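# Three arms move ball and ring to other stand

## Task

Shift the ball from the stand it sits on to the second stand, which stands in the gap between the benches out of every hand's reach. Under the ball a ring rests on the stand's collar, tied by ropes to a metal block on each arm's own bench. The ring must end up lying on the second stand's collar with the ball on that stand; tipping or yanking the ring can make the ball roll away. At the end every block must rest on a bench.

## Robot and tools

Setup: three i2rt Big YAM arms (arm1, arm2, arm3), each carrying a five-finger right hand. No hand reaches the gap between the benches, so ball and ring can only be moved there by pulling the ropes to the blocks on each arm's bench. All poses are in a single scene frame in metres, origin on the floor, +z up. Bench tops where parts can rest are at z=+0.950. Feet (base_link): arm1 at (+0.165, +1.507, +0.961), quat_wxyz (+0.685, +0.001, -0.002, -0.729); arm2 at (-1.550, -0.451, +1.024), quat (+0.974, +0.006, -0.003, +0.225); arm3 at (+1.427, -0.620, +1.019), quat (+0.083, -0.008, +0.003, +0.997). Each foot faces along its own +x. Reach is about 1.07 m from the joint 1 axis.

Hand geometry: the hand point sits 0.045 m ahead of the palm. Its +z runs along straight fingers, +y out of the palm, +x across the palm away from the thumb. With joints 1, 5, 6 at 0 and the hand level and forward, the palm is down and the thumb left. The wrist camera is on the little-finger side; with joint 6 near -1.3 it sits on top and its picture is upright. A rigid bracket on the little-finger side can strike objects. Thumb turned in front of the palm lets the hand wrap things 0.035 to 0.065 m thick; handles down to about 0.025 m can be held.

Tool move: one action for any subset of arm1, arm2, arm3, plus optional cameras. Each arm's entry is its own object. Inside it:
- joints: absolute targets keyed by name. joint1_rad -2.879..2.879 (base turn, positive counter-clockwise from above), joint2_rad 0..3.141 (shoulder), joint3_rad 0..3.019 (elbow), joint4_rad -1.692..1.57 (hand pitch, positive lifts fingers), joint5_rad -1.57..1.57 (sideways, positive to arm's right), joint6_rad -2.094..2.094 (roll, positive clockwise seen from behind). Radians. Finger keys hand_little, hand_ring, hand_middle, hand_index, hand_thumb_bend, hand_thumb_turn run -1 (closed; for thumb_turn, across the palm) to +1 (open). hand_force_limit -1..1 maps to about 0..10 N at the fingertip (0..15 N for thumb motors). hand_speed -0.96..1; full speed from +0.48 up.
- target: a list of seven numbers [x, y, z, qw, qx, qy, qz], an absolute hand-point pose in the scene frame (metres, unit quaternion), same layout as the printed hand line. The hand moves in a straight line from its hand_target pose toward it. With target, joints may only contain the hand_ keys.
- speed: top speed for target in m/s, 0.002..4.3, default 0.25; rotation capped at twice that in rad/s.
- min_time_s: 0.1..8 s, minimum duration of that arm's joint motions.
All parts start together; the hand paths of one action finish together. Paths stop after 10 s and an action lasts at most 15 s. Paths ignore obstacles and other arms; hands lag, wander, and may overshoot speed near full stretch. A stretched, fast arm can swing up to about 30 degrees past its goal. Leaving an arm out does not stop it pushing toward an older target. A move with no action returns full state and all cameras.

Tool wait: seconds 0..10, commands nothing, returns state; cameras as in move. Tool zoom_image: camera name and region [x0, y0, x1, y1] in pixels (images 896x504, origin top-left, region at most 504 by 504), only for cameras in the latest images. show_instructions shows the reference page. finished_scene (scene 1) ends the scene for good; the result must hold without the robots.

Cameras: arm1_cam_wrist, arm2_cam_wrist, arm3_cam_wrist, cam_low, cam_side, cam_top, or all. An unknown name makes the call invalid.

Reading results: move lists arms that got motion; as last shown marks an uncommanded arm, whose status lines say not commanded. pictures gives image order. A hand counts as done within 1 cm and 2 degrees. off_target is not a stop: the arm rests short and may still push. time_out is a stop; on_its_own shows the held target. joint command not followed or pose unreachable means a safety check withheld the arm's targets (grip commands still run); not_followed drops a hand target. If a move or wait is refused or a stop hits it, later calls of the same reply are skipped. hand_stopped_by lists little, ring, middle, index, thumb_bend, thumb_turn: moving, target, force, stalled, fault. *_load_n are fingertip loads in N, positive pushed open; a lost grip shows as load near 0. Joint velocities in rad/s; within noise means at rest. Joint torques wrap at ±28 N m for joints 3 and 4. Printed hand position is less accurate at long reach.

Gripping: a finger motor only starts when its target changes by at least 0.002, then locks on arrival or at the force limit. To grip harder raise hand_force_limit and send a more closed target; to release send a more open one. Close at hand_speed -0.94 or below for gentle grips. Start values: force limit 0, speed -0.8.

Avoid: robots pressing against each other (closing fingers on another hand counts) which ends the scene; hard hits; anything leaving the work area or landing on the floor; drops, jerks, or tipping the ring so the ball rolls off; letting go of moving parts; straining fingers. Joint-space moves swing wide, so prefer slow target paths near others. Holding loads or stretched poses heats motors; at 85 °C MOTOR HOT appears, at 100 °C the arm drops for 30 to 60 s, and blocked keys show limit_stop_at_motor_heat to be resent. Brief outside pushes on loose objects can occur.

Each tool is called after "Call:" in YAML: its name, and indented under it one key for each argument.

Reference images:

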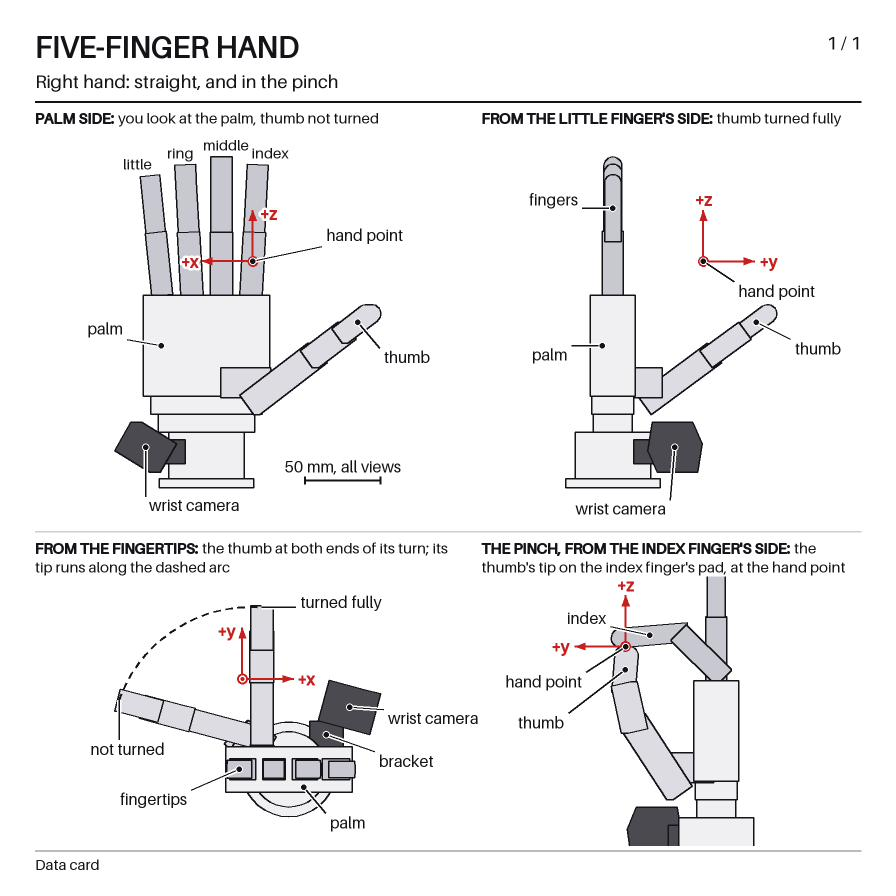

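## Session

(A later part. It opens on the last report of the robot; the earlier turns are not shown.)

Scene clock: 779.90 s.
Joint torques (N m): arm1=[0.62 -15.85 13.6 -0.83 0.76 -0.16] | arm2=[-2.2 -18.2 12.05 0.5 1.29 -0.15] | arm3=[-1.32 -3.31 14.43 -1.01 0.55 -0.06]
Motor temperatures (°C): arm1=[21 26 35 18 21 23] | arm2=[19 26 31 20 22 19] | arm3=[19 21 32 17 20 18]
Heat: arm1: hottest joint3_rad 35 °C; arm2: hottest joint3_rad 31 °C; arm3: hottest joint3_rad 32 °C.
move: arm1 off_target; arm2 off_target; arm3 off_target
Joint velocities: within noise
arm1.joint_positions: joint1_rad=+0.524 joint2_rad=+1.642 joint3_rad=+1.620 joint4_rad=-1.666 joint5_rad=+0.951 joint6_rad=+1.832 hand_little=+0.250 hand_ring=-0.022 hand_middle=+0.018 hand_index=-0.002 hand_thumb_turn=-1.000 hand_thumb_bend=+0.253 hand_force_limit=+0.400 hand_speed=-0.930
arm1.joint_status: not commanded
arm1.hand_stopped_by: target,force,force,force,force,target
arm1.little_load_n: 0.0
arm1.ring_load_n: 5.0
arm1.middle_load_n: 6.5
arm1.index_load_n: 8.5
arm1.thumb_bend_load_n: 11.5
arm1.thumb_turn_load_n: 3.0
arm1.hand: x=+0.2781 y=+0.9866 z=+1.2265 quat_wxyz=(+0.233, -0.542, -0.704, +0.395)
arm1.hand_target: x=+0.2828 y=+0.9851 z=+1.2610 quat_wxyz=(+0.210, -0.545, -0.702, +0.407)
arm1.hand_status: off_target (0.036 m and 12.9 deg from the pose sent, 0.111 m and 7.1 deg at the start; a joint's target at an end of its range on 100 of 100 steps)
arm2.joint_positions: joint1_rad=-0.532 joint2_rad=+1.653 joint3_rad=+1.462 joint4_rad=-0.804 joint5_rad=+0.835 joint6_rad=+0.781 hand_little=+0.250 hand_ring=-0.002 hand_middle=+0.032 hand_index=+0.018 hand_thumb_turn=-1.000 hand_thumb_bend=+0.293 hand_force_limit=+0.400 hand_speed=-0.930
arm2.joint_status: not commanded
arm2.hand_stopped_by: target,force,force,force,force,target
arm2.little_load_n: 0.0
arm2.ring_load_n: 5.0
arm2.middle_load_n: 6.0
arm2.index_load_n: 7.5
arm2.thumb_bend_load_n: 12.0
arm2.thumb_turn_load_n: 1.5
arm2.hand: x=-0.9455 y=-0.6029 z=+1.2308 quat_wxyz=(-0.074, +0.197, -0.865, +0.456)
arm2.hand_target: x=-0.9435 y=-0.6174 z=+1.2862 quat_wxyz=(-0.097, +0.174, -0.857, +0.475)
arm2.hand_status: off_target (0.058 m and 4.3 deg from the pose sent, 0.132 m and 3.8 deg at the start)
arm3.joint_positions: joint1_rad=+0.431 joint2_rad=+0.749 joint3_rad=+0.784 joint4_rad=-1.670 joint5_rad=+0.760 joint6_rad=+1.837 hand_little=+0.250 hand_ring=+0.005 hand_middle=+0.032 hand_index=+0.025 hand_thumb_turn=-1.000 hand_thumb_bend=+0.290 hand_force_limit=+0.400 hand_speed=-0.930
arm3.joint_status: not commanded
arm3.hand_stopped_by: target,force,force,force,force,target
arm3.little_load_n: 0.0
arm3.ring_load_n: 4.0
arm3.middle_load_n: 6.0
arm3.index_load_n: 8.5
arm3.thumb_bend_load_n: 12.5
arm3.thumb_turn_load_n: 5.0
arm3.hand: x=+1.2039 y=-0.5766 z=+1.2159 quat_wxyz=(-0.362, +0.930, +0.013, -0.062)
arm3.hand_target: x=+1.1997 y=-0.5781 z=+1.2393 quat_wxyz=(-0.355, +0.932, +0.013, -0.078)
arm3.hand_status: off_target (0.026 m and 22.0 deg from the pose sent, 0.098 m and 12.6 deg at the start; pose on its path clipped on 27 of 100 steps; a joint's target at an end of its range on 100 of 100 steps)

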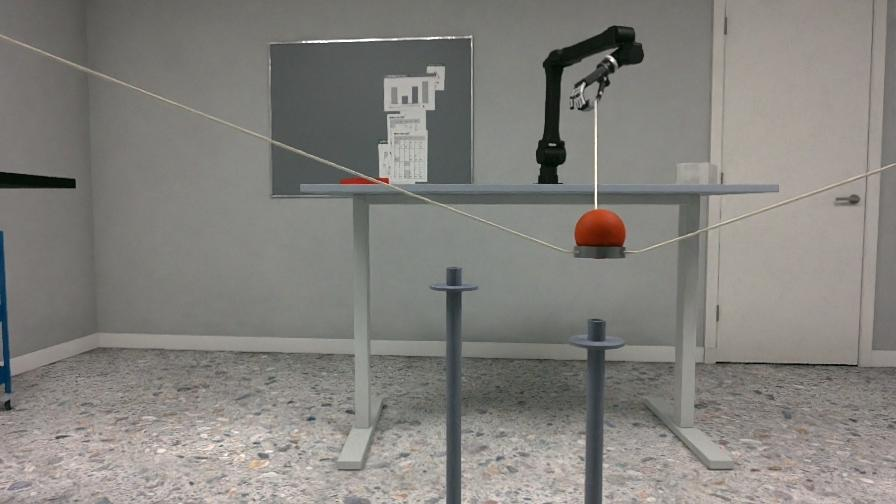

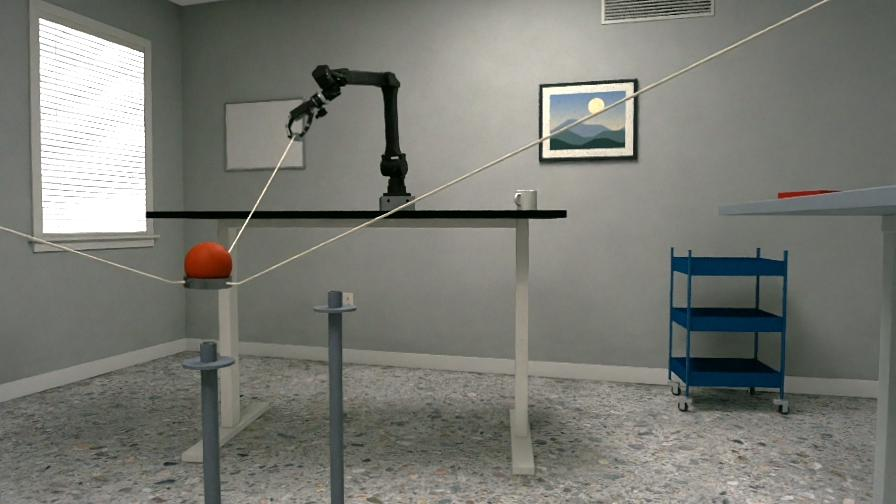

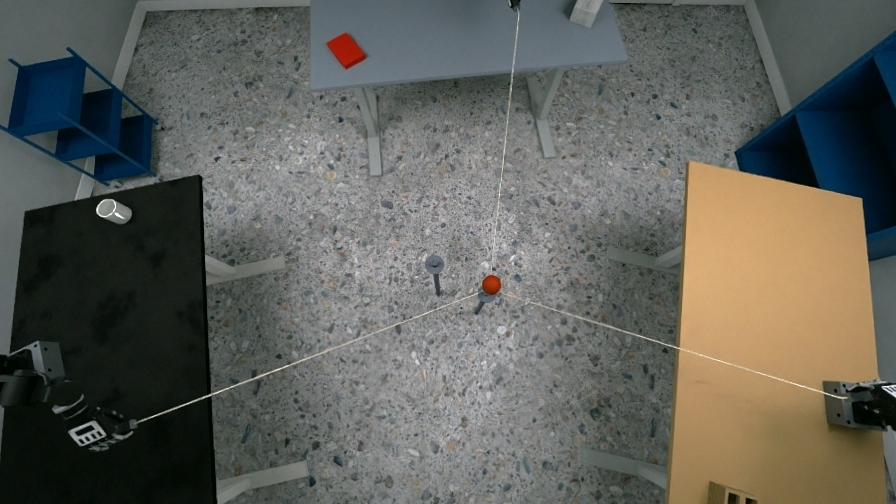

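Call:
move:
  arm1: {"target": [0.166, 1.043, 1.262, 0.3212, -0.5795, -0.6551, 0.3631], "speed": 0.04}
  arm2: {"target": [-1.059, -0.559, 1.287, 0.0967, -0.1744, 0.857, -0.4751], "speed": 0.04}
  arm3: {"target": [1.0825, -0.521, 1.241, 0.4829, -0.8713, 0.0762, -0.0423], "speed": 0.04}
  cameras: ["cam_low", "cam_side", "cam_top"]

Call:
zoom_image:
  camera: "cam_low"
  region: [450, 190, 590, 300]

Call:
zoom_image:
  camera: "cam_side"
  region: [200, 220, 340, 330]

Scene clock: 793.87 s.
Joint torques (N m): arm1=[-1.14 -13.57 8.9 -0.76 0.85 -0.18] | arm2=[-0.62 -13.63 7.71 0.4 1.37 0.05] | arm3=[-0.5 -8.64 13.15 -1.37 1.09 0.14]
Motor temperatures (°C): arm1=[21 25 38 18 22 23] | arm2=[19 27 32 20 23 19] | arm3=[19 21 35 17 20 18]
Heat: arm1: hottest joint3_rad 38 °C; arm2: hottest joint3_rad 32 °C; arm3: hottest joint3_rad 35 °C.
move: arm1 off_target; arm2 off_target; arm3 off_target
Joint velocities: within noise
arm1.joint_positions: joint1_rad=+0.369 joint2_rad=+1.472 joint3_rad=+1.484 joint4_rad=-1.666 joint5_rad=+0.985 joint6_rad=+1.745 hand_little=+0.250 hand_ring=-0.022 hand_middle=+0.018 hand_index=-0.002 hand_thumb_turn=-1.000 hand_thumb_bend=+0.253 hand_force_limit=+0.400 hand_speed=-0.930
arm1.joint_status: not commanded
arm1.hand_stopped_by: target,force,force,force,force,target
arm1.little_load_n: 0.0
arm1.ring_load_n: 5.0
arm1.middle_load_n: 6.5
arm1.index_load_n: 8.5
arm1.thumb_bend_load_n: 11.5
arm1.thumb_turn_load_n: 2.5
arm1.hand: x=+0.1750 y=+1.0325 z=+1.2514 quat_wxyz=(+0.274, -0.566, -0.676, +0.384)
arm1.hand_target: x=+0.1656 y=+1.0426 z=+1.2612 quat_wxyz=(+0.279, -0.565, -0.675, +0.384)
arm1.hand_status: off_target (0.017 m and 6.5 deg from the pose sent, 0.130 m and 12.9 deg at the start; a joint's target at an end of its range on 169 of 171 steps)
arm2.joint_positions: joint1_rad=-0.434 joint2_rad=+1.360 joint3_rad=+1.227 joint4_rad=-0.912 joint5_rad=+0.898 joint6_rad=+0.914 hand_little=+0.250 hand_ring=-0.002 hand_middle=+0.032 hand_index=+0.018 hand_thumb_turn=-1.000 hand_thumb_bend=+0.293 hand_force_limit=+0.400 hand_speed=-0.930
arm2.joint_status: not commanded
arm2.hand_stopped_by: target,force,force,force,force,target
arm2.little_load_n: 0.0
arm2.ring_load_n: 5.0
arm2.middle_load_n: 6.0
arm2.index_load_n: 7.5
arm2.thumb_bend_load_n: 12.0
arm2.thumb_turn_load_n: 2.0
arm2.hand: x=-1.0481 y=-0.5555 z=+1.2684 quat_wxyz=(-0.093, +0.182, -0.861, +0.466)
arm2.hand_target: x=-1.0586 y=-0.5591 z=+1.2865 quat_wxyz=(-0.097, +0.174, -0.857, +0.475)
arm2.hand_status: off_target (0.022 m and 1.5 deg from the pose sent, 0.134 m and 4.3 deg at the start)
arm3.joint_positions: joint1_rad=+0.278 joint2_rad=+1.232 joint3_rad=+1.040 joint4_rad=-1.670 joint5_rad=+0.949 joint6_rad=+1.958 hand_little=+0.250 hand_ring=+0.005 hand_middle=+0.032 hand_index=+0.025 hand_thumb_turn=-1.000 hand_thumb_bend=+0.290 hand_force_limit=+0.400 hand_speed=-0.930
arm3.joint_status: not commanded
arm3.hand_stopped_by: target,force,force,force,force,target
arm3.little_load_n: 0.0
arm3.ring_load_n: 4.5
arm3.middle_load_n: 6.0
arm3.index_load_n: 7.5
arm3.thumb_bend_load_n: 12.5
arm3.thumb_turn_load_n: 4.5
arm3.hand: x=+1.0915 y=-0.5221 z=+1.2231 quat_wxyz=(-0.467, +0.882, -0.052, +0.020)
arm3.hand_target: x=+1.0828 y=-0.5203 z=+1.2404 quat_wxyz=(-0.467, +0.882, -0.059, +0.011)
arm3.hand_status: off_target (0.020 m and 4.4 deg from the pose sent, 0.136 m and 22.1 deg at the start; a joint's target at an end of its range on 105 of 171 steps)

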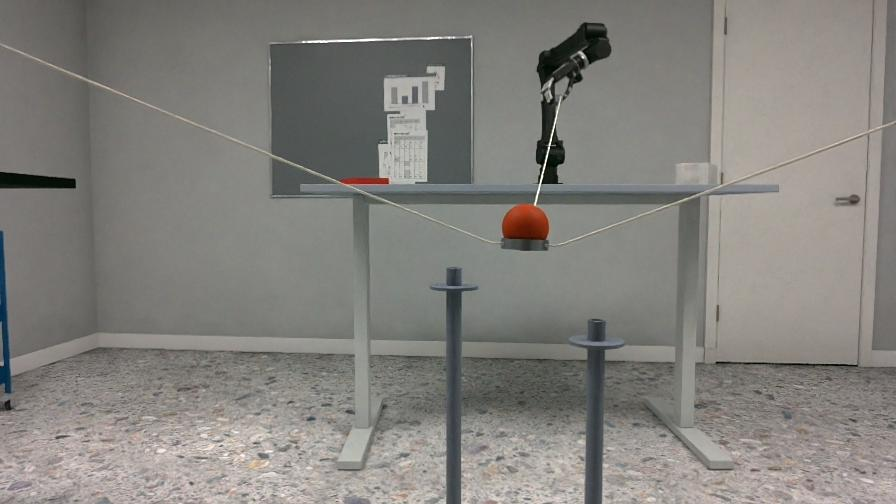

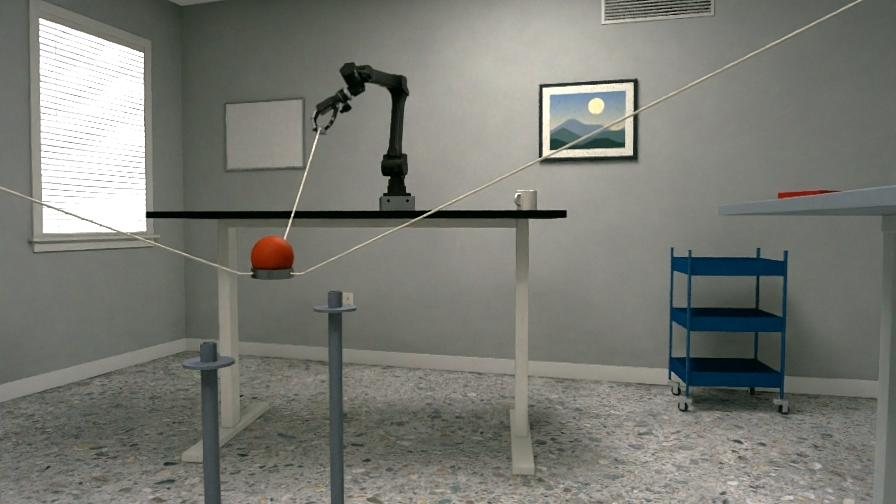

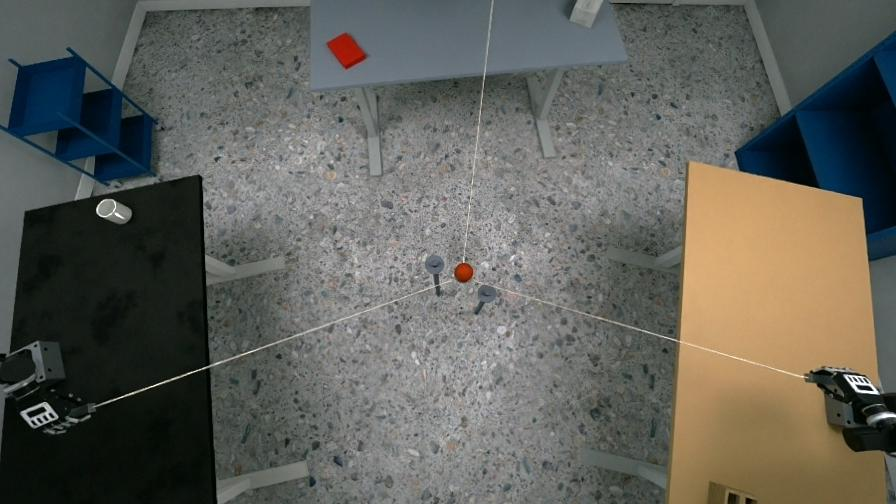

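Scaled by 3.600.

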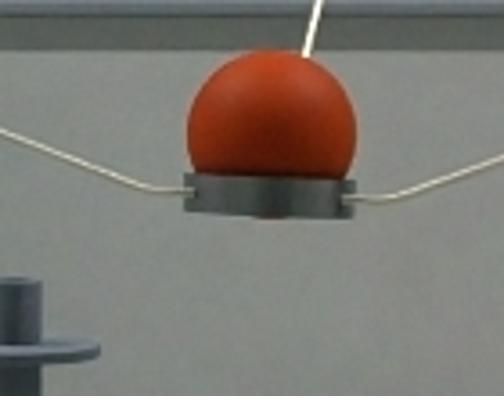

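Scaled by 3.600.

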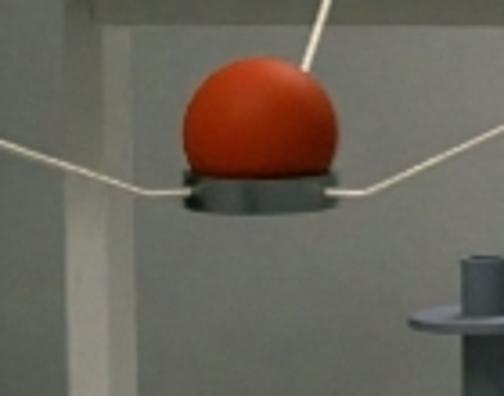

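Call:
move:
  arm1: {"target": [0.042, 1.11, 1.25, 0.3212, -0.5795, -0.6551, 0.3631], "speed": 0.04}
  arm2: {"target": [-1.183, -0.492, 1.28, 0.0967, -0.1744, 0.857, -0.4751], "speed": 0.04}
  arm3: {"target": [0.9585, -0.454, 1.262, 0.4829, -0.8713, 0.0762, -0.0423], "speed": 0.04}
  cameras: ["cam_low", "cam_side", "cam_top"]

Call:
zoom_image:
  camera: "cam_low"
  region: [385, 200, 525, 310]

Call:
zoom_image:
  camera: "cam_side"
  region: [265, 220, 405, 330]

Scene clock: 817.43 s.
Joint torques (N m): arm1=[-1.55 -10.7 9.2 0.38 0.91 -0.14] | arm2=[-0.67 -8.82 7.24 -0.18 1.36 0.09] | arm3=[-1.08 -14.1 13.64 -1.16 1.27 -0.07]
Motor temperatures (°C): arm1=[21 25 36 18 22 23] | arm2=[19 26 31 20 23 19] | arm3=[19 21 35 17 21 18]
Heat: arm1: hottest joint3_rad 36 °C; arm2: hottest joint3_rad 31 °C; arm3: hottest joint3_rad 35 °C.
move: arm1 off_target; arm2 off_target; arm3 off_target
Joint velocities: within noise
arm1.joint_positions: joint1_rad=+0.101 joint2_rad=+1.251 joint3_rad=+1.245 joint4_rad=-1.430 joint5_rad=+1.003 joint6_rad=+1.403 hand_little=+0.250 hand_ring=-0.022 hand_middle=+0.018 hand_index=-0.002 hand_thumb_turn=-1.000 hand_thumb_bend=+0.253 hand_force_limit=+0.400 hand_speed=-0.930
arm1.joint_status: not commanded
arm1.hand_stopped_by: target,force,force,force,force,target
arm1.little_load_n: 0.0
arm1.ring_load_n: 4.5
arm1.middle_load_n: 6.5
arm1.index_load_n: 8.5
arm1.thumb_bend_load_n: 11.5
arm1.thumb_turn_load_n: 2.5
arm1.hand: x=+0.0501 y=+1.1016 z=+1.2422 quat_wxyz=(+0.319, -0.578, -0.659, +0.360)
arm1.hand_target: x=+0.0422 y=+1.1099 z=+1.2498 quat_wxyz=(+0.321, -0.580, -0.655, +0.363)
arm1.hand_status: off_target (0.014 m and 0.7 deg from the pose sent, 0.154 m and 6.6 deg at the start)
arm2.joint_positions: joint1_rad=-0.203 joint2_rad=+1.099 joint3_rad=+1.029 joint4_rad=-1.276 joint5_rad=+0.991 joint6_rad=+1.296 hand_little=+0.250 hand_ring=-0.002 hand_middle=+0.032 hand_index=+0.018 hand_thumb_turn=-1.000 hand_thumb_bend=+0.293 hand_force_limit=+0.400 hand_speed=-0.930
arm2.joint_status: not commanded
arm2.hand_stopped_by: target,force,force,force,force,target
arm2.little_load_n: 0.0
arm2.ring_load_n: 5.5
arm2.middle_load_n: 6.0
arm2.index_load_n: 7.5
arm2.thumb_bend_load_n: 12.0
arm2.thumb_turn_load_n: 2.0
arm2.hand: x=-1.1738 y=-0.4888 z=+1.2699 quat_wxyz=(-0.095, +0.174, -0.861, +0.468)
arm2.hand_target: x=-1.1826 y=-0.4921 z=+1.2797 quat_wxyz=(-0.097, +0.174, -0.857, +0.475)
arm2.hand_status: off_target (0.014 m and 1.0 deg from the pose sent, 0.150 m and 1.5 deg at the start)
arm3.joint_positions: joint1_rad=+0.116 joint2_rad=+1.566 joint3_rad=+1.429 joint4_rad=-1.633 joint5_rad=+1.003 joint6_rad=+1.812 hand_little=+0.250 hand_ring=+0.005 hand_middle=+0.032 hand_index=+0.025 hand_thumb_turn=-1.000 hand_thumb_bend=+0.290 hand_force_limit=+0.400 hand_speed=-0.930
arm3.joint_status: not commanded
arm3.hand_stopped_by: target,force,force,force,force,target
arm3.little_load_n: 0.0
arm3.ring_load_n: 4.5
arm3.middle_load_n: 6.0
arm3.index_load_n: 7.5
arm3.thumb_bend_load_n: 13.0
arm3.thumb_turn_load_n: 4.5
arm3.hand: x=+0.9656 y=-0.4581 z=+1.2434 quat_wxyz=(-0.482, +0.872, -0.076, +0.048)
arm3.hand_target: x=+0.9591 y=-0.4541 z=+1.2619 quat_wxyz=(-0.483, +0.871, -0.076, +0.042)
arm3.hand_status: off_target (0.020 m and 0.6 deg from the pose sent, 0.154 m and 4.4 deg at the start)

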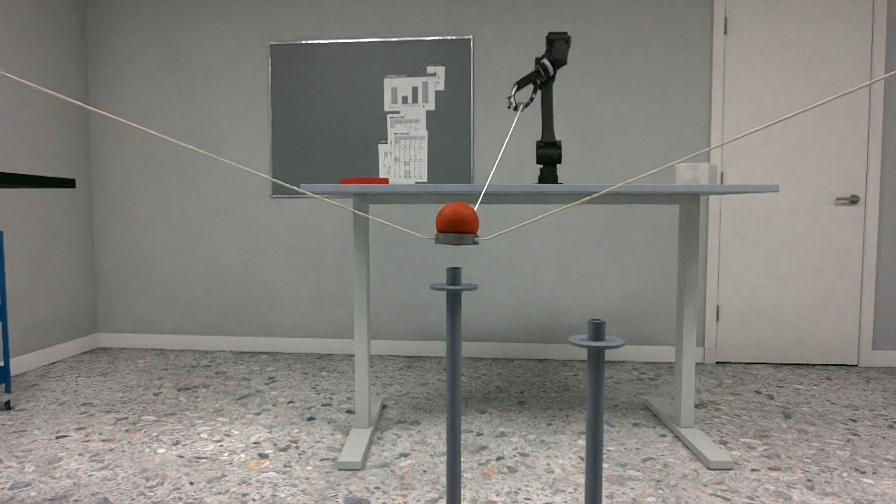

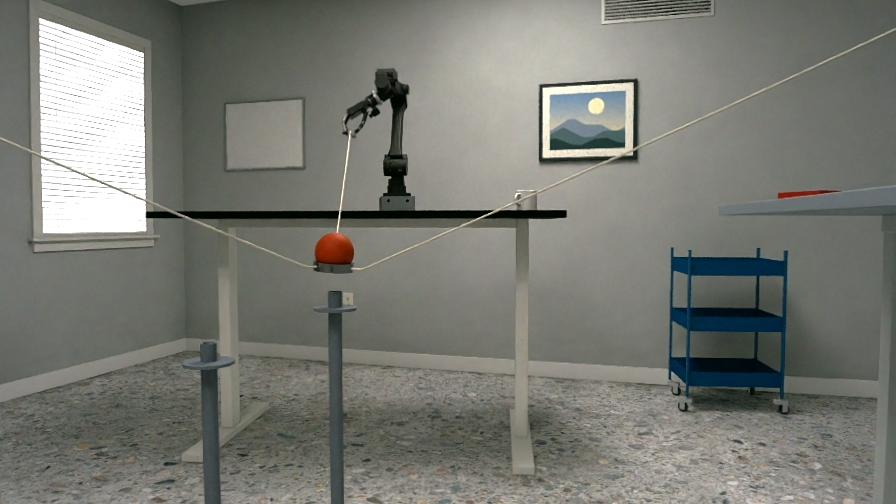

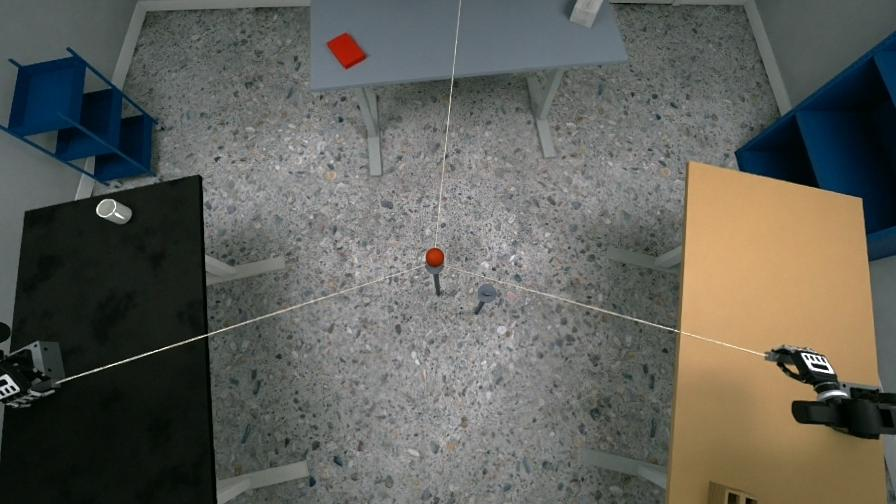

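Scaled by 3.600.

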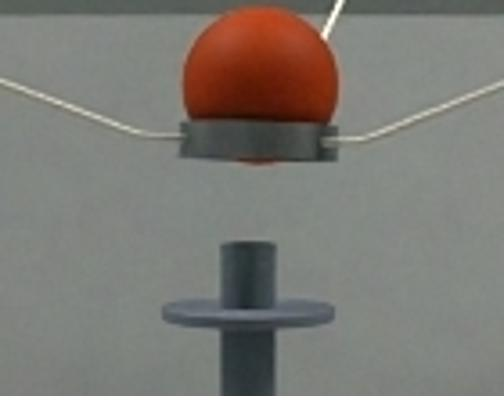

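Scaled by 3.600.

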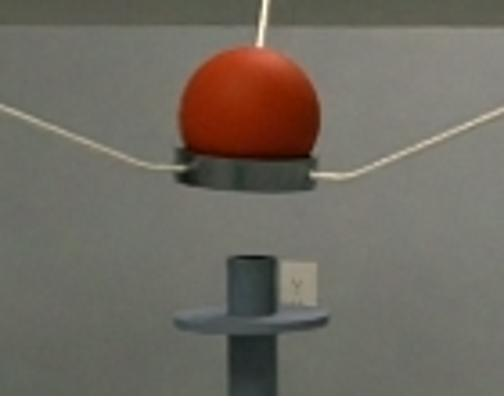

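Call:
move:
  arm1: {"target": [0.0363, 1.111, 1.24, 0.3212, -0.5795, -0.6551, 0.3631], "speed": 0.02}
  arm2: {"target": [-1.1887, -0.491, 1.26, 0.0967, -0.1744, 0.857, -0.4751], "speed": 0.02}
  arm3: {"target": [0.9528, -0.453, 1.245, 0.4829, -0.8713, 0.0762, -0.0423], "speed": 0.02}
  cameras: ["cam_low", "cam_side"]

Call:
zoom_image:
  camera: "cam_low"
  region: [385, 200, 525, 310]

Call:
zoom_image:
  camera: "cam_side"
  region: [265, 220, 405, 330]

Scene clock: 830.50 s.
Joint torques (N m): arm1=[-1.67 -10.29 9.2 0.42 0.81 -0.21] | arm2=[-0.26 -8.53 7.02 0.75 1.35 0.04] | arm3=[-0.73 -14.86 11.99 -0.51 1.29 -0.1]
Motor temperatures (°C): arm1=[21 24 36 18 22 23] | arm2=[19 26 30 20 24 19] | arm3=[19 21 38 17 21 18]
Heat: arm1: hottest joint3_rad 36 °C; arm2: hottest joint3_rad 30 °C; arm3: hottest joint3_rad 38 °C.
move: arm1 off_target; arm2 off_target; arm3 off_target
Joint velocities: within noise
arm1.joint_positions: joint1_rad=+0.086 joint2_rad=+1.244 joint3_rad=+1.212 joint4_rad=-1.379 joint5_rad=+1.003 joint6_rad=+1.373 hand_little=+0.250 hand_ring=-0.022 hand_middle=+0.018 hand_index=-0.002 hand_thumb_turn=-1.000 hand_thumb_bend=+0.253 hand_force_limit=+0.400 hand_speed=-0.930
arm1.joint_status: not commanded
arm1.hand_stopped_by: target,force,force,force,force,target
arm1.little_load_n: 0.0
arm1.ring_load_n: 5.0
arm1.middle_load_n: 6.5
arm1.index_load_n: 8.5
arm1.thumb_bend_load_n: 11.5
arm1.thumb_turn_load_n: 2.5
arm1.hand: x=+0.0443 y=+1.1025 z=+1.2325 quat_wxyz=(+0.320, -0.577, -0.659, +0.361)
arm1.hand_target: x=+0.0366 y=+1.1110 z=+1.2398 quat_wxyz=(+0.321, -0.580, -0.655, +0.363)
arm1.hand_status: off_target (0.014 m and 0.6 deg from the pose sent, 0.017 m and 0.7 deg at the start)
arm2.joint_positions: joint1_rad=-0.196 joint2_rad=+1.090 joint3_rad=+0.973 joint4_rad=-1.266 joint5_rad=+0.993 joint6_rad=+1.313 hand_little=+0.250 hand_ring=-0.002 hand_middle=+0.032 hand_index=+0.018 hand_thumb_turn=-1.000 hand_thumb_bend=+0.293 hand_force_limit=+0.400 hand_speed=-0.930
arm2.joint_status: not commanded
arm2.hand_stopped_by: target,force,force,force,force,target
arm2.little_load_n: 0.0
arm2.ring_load_n: 5.0
arm2.middle_load_n: 6.0
arm2.index_load_n: 7.5
arm2.thumb_bend_load_n: 12.0
arm2.thumb_turn_load_n: 2.0
arm2.hand: x=-1.1854 y=-0.4892 z=+1.2494 quat_wxyz=(-0.085, +0.179, -0.861, +0.469)
arm2.hand_target: x=-1.1886 y=-0.4911 z=+1.2597 quat_wxyz=(-0.096, +0.174, -0.857, +0.475)
arm2.hand_status: off_target (0.011 m and 1.7 deg from the pose sent, 0.018 m and 1.0 deg at the start)
arm3.joint_positions: joint1_rad=+0.114 joint2_rad=+1.587 joint3_rad=+1.429 joint4_rad=-1.606 joint5_rad=+1.003 joint6_rad=+1.811 hand_little=+0.250 hand_ring=+0.005 hand_middle=+0.032 hand_index=+0.025 hand_thumb_turn=-1.000 hand_thumb_bend=+0.290 hand_force_limit=+0.400 hand_speed=-0.930
arm3.joint_status: not commanded
arm3.hand_stopped_by: target,force,force,force,force,target
arm3.little_load_n: 0.5
arm3.ring_load_n: 4.5
arm3.middle_load_n: 6.0
arm3.index_load_n: 7.5
arm3.thumb_bend_load_n: 13.0
arm3.thumb_turn_load_n: 4.0
arm3.hand: x=+0.9578 y=-0.4571 z=+1.2334 quat_wxyz=(-0.482, +0.872, -0.077, +0.046)
arm3.hand_target: x=+0.9531 y=-0.4530 z=+1.2449 quat_wxyz=(-0.483, +0.871, -0.076, +0.042)
arm3.hand_status: off_target (0.013 m and 0.5 deg from the pose sent, 0.014 m and 0.6 deg at the start)

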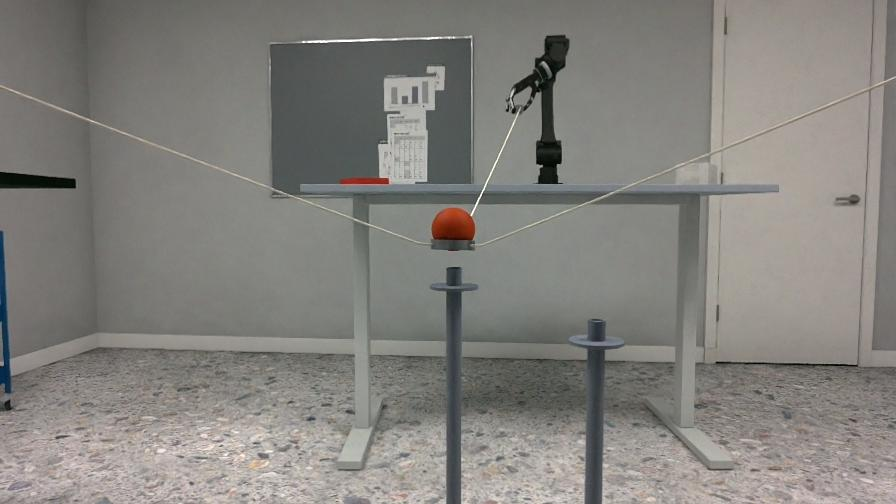

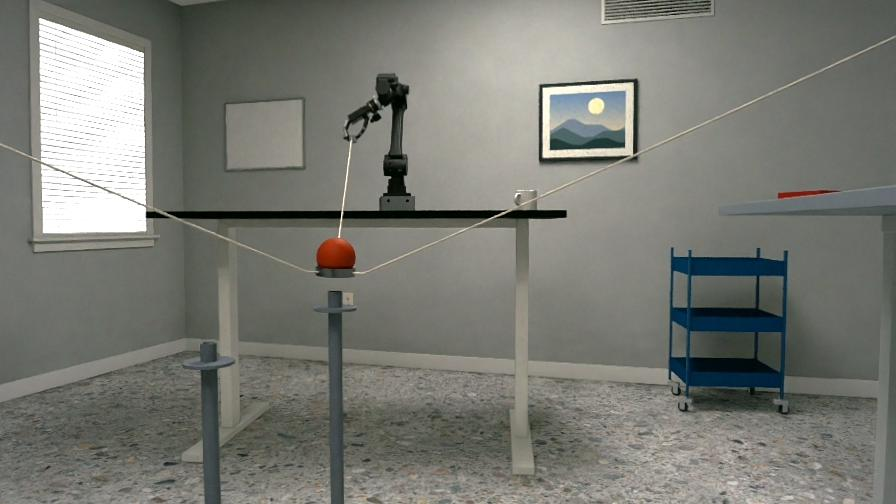

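Scaled by 3.600.

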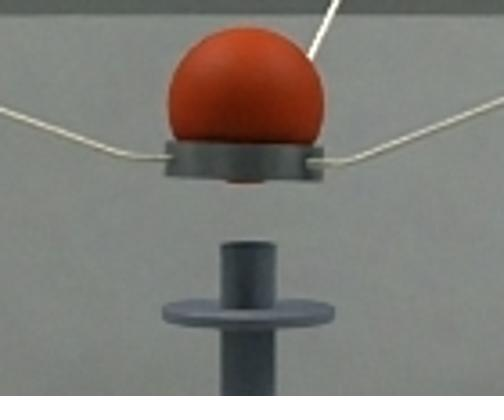

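Scaled by 3.600.

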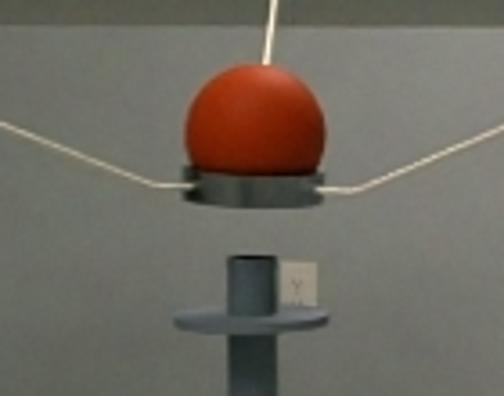

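Call:
move:
  arm1: {"target": [0.0375, 1.111, 1.218, 0.3212, -0.5795, -0.6551, 0.3631], "speed": 0.02}
  arm2: {"target": [-1.1875, -0.491, 1.238, 0.0967, -0.1744, 0.857, -0.4751], "speed": 0.02}
  arm3: {"target": [0.954, -0.453, 1.225, 0.4829, -0.8713, 0.0762, -0.0423], "speed": 0.02}
  cameras: ["cam_low", "cam_side"]

Call:
zoom_image:
  camera: "cam_low"
  region: [385, 200, 525, 310]

Call:
zoom_image:
  camera: "cam_side"
  region: [265, 220, 405, 330]

Scene clock: 839.93 s.
Joint torques (N m): arm1=[-1.38 -10.29 9.13 0.42 0.82 -0.14] | arm2=[-0.67 -7.71 7.04 0.87 1.34 0] | arm3=[-1.2 -14.39 9.05 -0.47 1.26 -0.04]
Motor temperatures (°C): arm1=[21 24 35 18 22 23] | arm2=[19 25 29 20 24 19] | arm3=[19 22 39 17 21 18]
Heat: arm1: hottest joint3_rad 35 °C; arm2: hottest joint3_rad 29 °C; arm3: hottest joint3_rad 39 °C.
move: arm1 off_target; arm2 done; arm3 done
Joint velocities: within noise
arm1.joint_positions: joint1_rad=+0.086 joint2_rad=+1.243 joint3_rad=+1.158 joint4_rad=-1.326 joint5_rad=+1.003 joint6_rad=+1.372 hand_little=+0.250 hand_ring=-0.022 hand_middle=+0.018 hand_index=-0.002 hand_thumb_turn=-1.000 hand_thumb_bend=+0.253 hand_force_limit=+0.400 hand_speed=-0.930
arm1.joint_status: not commanded
arm1.hand_stopped_by: target,force,force,force,force,target
arm1.little_load_n: 0.0
arm1.ring_load_n: 5.0
arm1.middle_load_n: 6.5
arm1.index_load_n: 8.5
arm1.thumb_bend_load_n: 11.5
arm1.thumb_turn_load_n: 2.0
arm1.hand: x=+0.0444 y=+1.1040 z=+1.2119 quat_wxyz=(+0.320, -0.577, -0.659, +0.361)
arm1.hand_target: x=+0.0377 y=+1.1109 z=+1.2179 quat_wxyz=(+0.321, -0.580, -0.655, +0.363)
arm1.hand_status: off_target (0.012 m and 0.7 deg from the pose sent, 0.018 m and 0.6 deg at the start)
arm2.joint_positions: joint1_rad=-0.196 joint2_rad=+1.090 joint3_rad=+0.923 joint4_rad=-1.203 joint5_rad=+0.994 joint6_rad=+1.313 hand_little=+0.250 hand_ring=-0.002 hand_middle=+0.032 hand_index=+0.018 hand_thumb_turn=-1.000 hand_thumb_bend=+0.293 hand_force_limit=+0.400 hand_speed=-0.930
arm2.joint_status: not commanded
arm2.hand_stopped_by: target,force,force,force,force,target
arm2.little_load_n: 0.0
arm2.ring_load_n: 5.0
arm2.middle_load_n: 6.0
arm2.index_load_n: 7.5
arm2.thumb_bend_load_n: 12.0
arm2.thumb_turn_load_n: 2.0
arm2.hand: x=-1.1852 y=-0.4890 z=+1.2311 quat_wxyz=(-0.090, +0.176, -0.861, +0.468)
arm2.hand_target: x=-1.1875 y=-0.4910 z=+1.2379 quat_wxyz=(-0.097, +0.174, -0.857, +0.475)
arm2.hand_status: done (0.007 m and 1.2 deg from the pose sent, 0.012 m and 1.7 deg at the start)
arm3.joint_positions: joint1_rad=+0.114 joint2_rad=+1.594 joint3_rad=+1.420 joint4_rad=-1.555 joint5_rad=+1.003 joint6_rad=+1.808 hand_little=+0.250 hand_ring=+0.005 hand_middle=+0.032 hand_index=+0.025 hand_thumb_turn=-1.000 hand_thumb_bend=+0.290 hand_force_limit=+0.400 hand_speed=-0.930
arm3.joint_status: not commanded
arm3.hand_stopped_by: target,force,force,force,force,target
arm3.little_load_n: 0.0
arm3.ring_load_n: 4.5
arm3.middle_load_n: 6.0
arm3.index_load_n: 7.5
arm3.thumb_bend_load_n: 12.5
arm3.thumb_turn_load_n: 4.5
arm3.hand: x=+0.9487 y=-0.4566 z=+1.2267 quat_wxyz=(-0.481, +0.872, -0.085, +0.032)
arm3.hand_target: x=+0.9539 y=-0.4531 z=+1.2250 quat_wxyz=(-0.483, +0.871, -0.076, +0.042)
arm3.hand_status: done (0.007 m and 1.6 deg from the pose sent, 0.010 m and 0.5 deg at the start)

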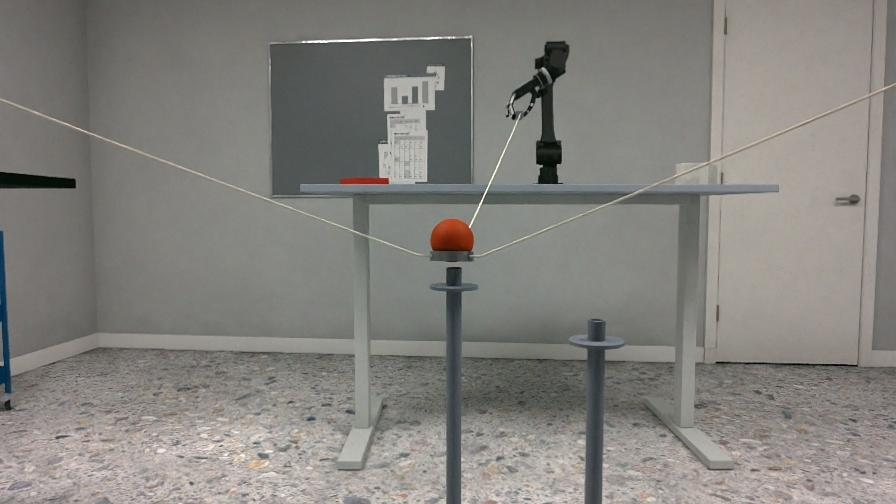

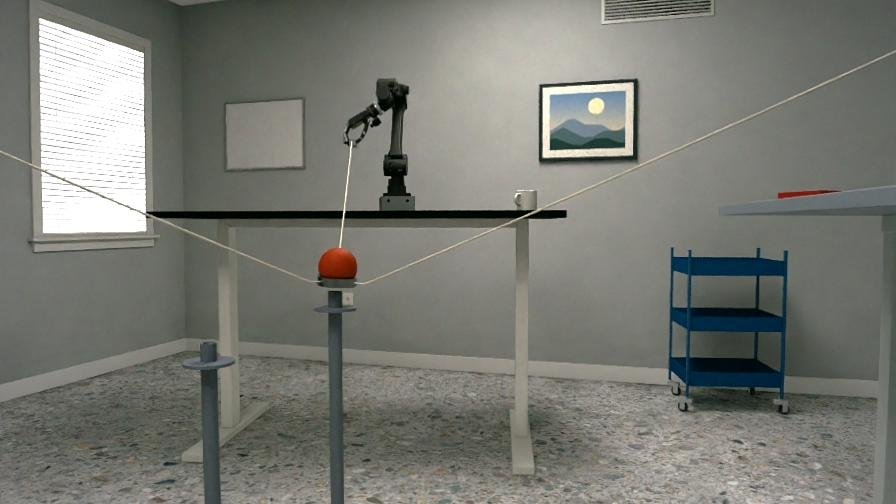

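Scaled by 3.600.

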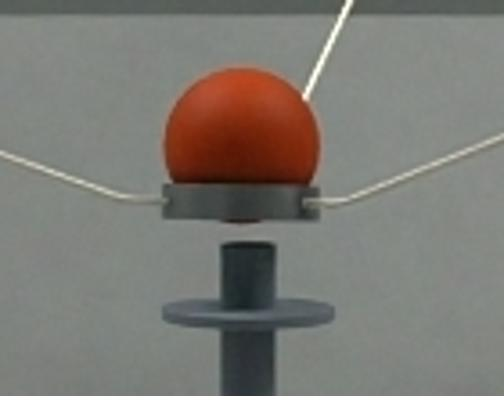

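Scaled by 3.600.

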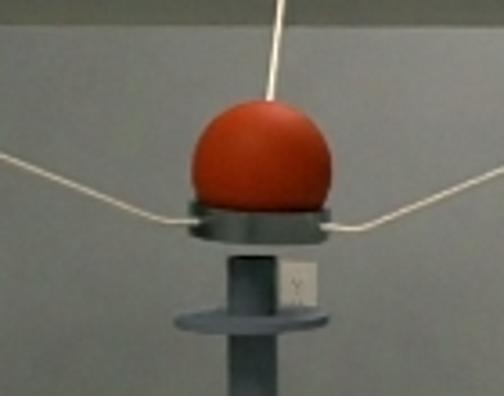

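Call:
move:
  arm1: {"target": [0.0385, 1.109, 1.212, 0.3212, -0.5795, -0.6551, 0.3631], "speed": 0.02}
  arm2: {"target": [-1.186, -0.4925, 1.232, 0.0967, -0.1744, 0.857, -0.4751], "speed": 0.02}
  arm3: {"target": [0.965, -0.457, 1.22, 0.4829, -0.8713, 0.0762, -0.0423], "speed": 0.02}
  cameras: ["cam_low", "cam_side"]

Call:
zoom_image:
  camera: "cam_low"
  region: [385, 200, 525, 310]

Call:
zoom_image:
  camera: "cam_side"
  region: [265, 220, 405, 330]

Scene clock: 851.73 s.
Joint torques (N m): arm1=[-1.14 -9.82 9.13 0.44 0.84 -0.11] | arm2=[-1.14 -7.53 7.02 0.88 1.28 -0.14] | arm3=[0.09 -16.26 8.72 -0.62 1.22 0.11]
Motor temperatures (°C): arm1=[21 23 34 18 22 23] | arm2=[19 25 28 20 24 19] | arm3=[19 22 37 17 22 18]
Heat: arm1: hottest joint3_rad 34 °C; arm2: hottest joint3_rad 28 °C; arm3: hottest joint3_rad 37 °C.
move: arm1 done; arm2 done; arm3 off_target
Joint velocities: within noise
arm1.joint_positions: joint1_rad=+0.086 joint2_rad=+1.243 joint3_rad=+1.149 joint4_rad=-1.313 joint5_rad=+1.003 joint6_rad=+1.372 hand_little=+0.250 hand_ring=-0.022 hand_middle=+0.018 hand_index=-0.002 hand_thumb_turn=-1.000 hand_thumb_bend=+0.253 hand_force_limit=+0.400 hand_speed=-0.930
arm1.joint_status: not commanded
arm1.hand_stopped_by: target,force,force,force,force,target
arm1.little_load_n: 0.0
arm1.ring_load_n: 5.0
arm1.middle_load_n: 6.5
arm1.index_load_n: 8.5
arm1.thumb_bend_load_n: 11.0
arm1.thumb_turn_load_n: 2.5
arm1.hand: x=+0.0444 y=+1.1035 z=+1.2087 quat_wxyz=(+0.319, -0.577, -0.659, +0.362)
arm1.hand_target: x=+0.0387 y=+1.1090 z=+1.2120 quat_wxyz=(+0.321, -0.580, -0.655, +0.363)
arm1.hand_status: done (0.009 m and 0.6 deg from the pose sent, 0.008 m and 0.7 deg at the start)
arm2.joint_positions: joint1_rad=-0.196 joint2_rad=+1.090 joint3_rad=+0.909 joint4_rad=-1.176 joint5_rad=+0.994 joint6_rad=+1.313 hand_little=+0.250 hand_ring=-0.002 hand_middle=+0.032 hand_index=+0.018 hand_thumb_turn=-1.000 hand_thumb_bend=+0.293 hand_force_limit=+0.400 hand_speed=-0.930
arm2.joint_status: not commanded
arm2.hand_stopped_by: target,force,force,force,force,target
arm2.little_load_n: 0.0
arm2.ring_load_n: 5.0
arm2.middle_load_n: 6.0
arm2.index_load_n: 7.5
arm2.thumb_bend_load_n: 12.0
arm2.thumb_turn_load_n: 1.5
arm2.hand: x=-1.1831 y=-0.4884 z=+1.2270 quat_wxyz=(-0.096, +0.173, -0.861, +0.468)
arm2.hand_target: x=-1.1859 y=-0.4925 z=+1.2320 quat_wxyz=(-0.097, +0.174, -0.857, +0.475)
arm2.hand_status: done (0.007 m and 1.0 deg from the pose sent, 0.004 m and 1.2 deg at the start)
arm3.joint_positions: joint1_rad=+0.114 joint2_rad=+1.594 joint3_rad=+1.378 joint4_rad=-1.545 joint5_rad=+1.003 joint6_rad=+1.807 hand_little=+0.250 hand_ring=+0.005 hand_middle=+0.032 hand_index=+0.025 hand_thumb_turn=-1.000 hand_thumb_bend=+0.290 hand_force_limit=+0.400 hand_speed=-0.930
arm3.joint_status: not commanded
arm3.hand_stopped_by: target,force,force,force,force,target
arm3.little_load_n: 0.0
arm3.ring_load_n: 4.5
arm3.middle_load_n: 6.0
arm3.index_load_n: 7.5
arm3.thumb_bend_load_n: 13.0
arm3.thumb_turn_load_n: 4.5
arm3.hand: x=+0.9593 y=-0.4572 z=+1.2111 quat_wxyz=(-0.481, +0.872, -0.077, +0.046)
arm3.hand_target: x=+0.9648 y=-0.4570 z=+1.2197 quat_wxyz=(-0.483, +0.871, -0.076, +0.042)
arm3.hand_status: off_target (0.011 m and 0.4 deg from the pose sent, 0.018 m and 1.6 deg at the start)

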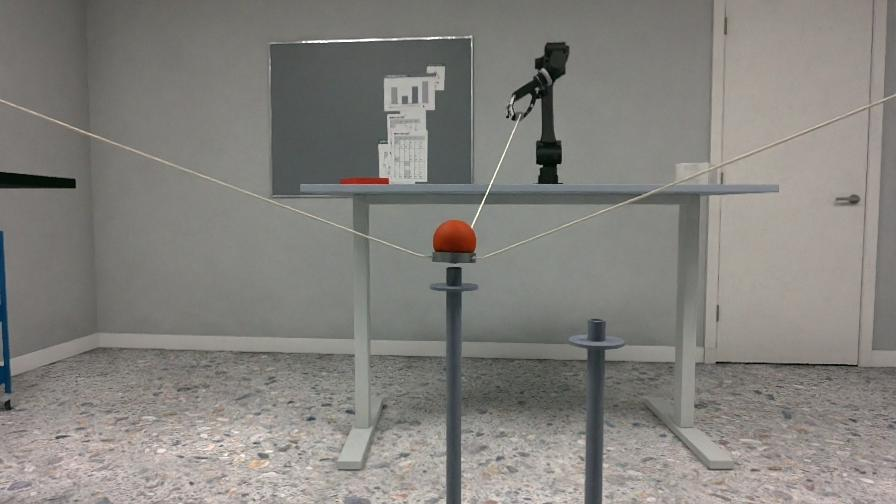

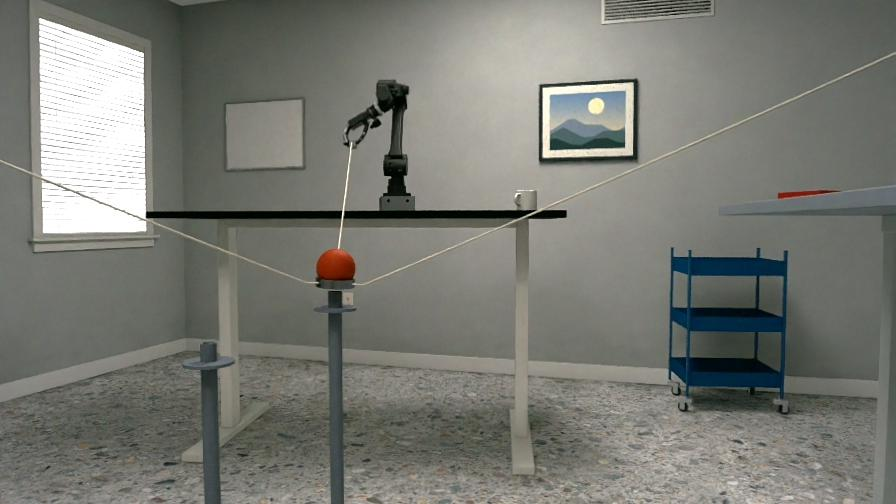

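Scaled by 3.600.

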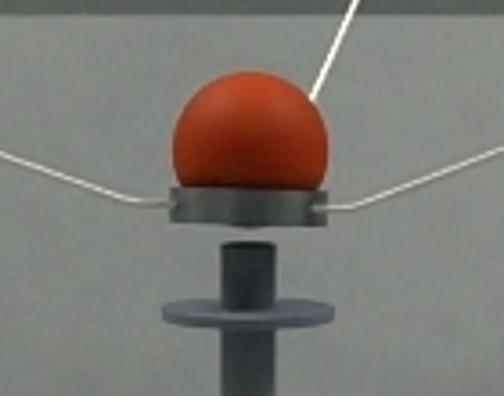

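Scaled by 3.600.

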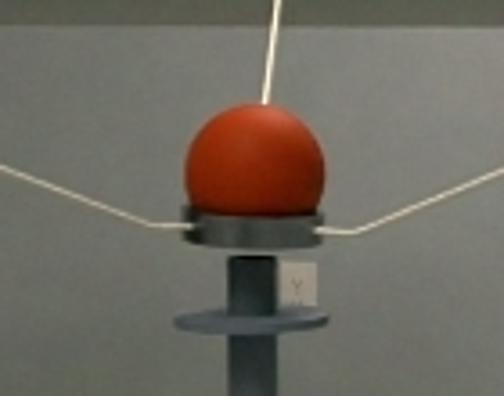

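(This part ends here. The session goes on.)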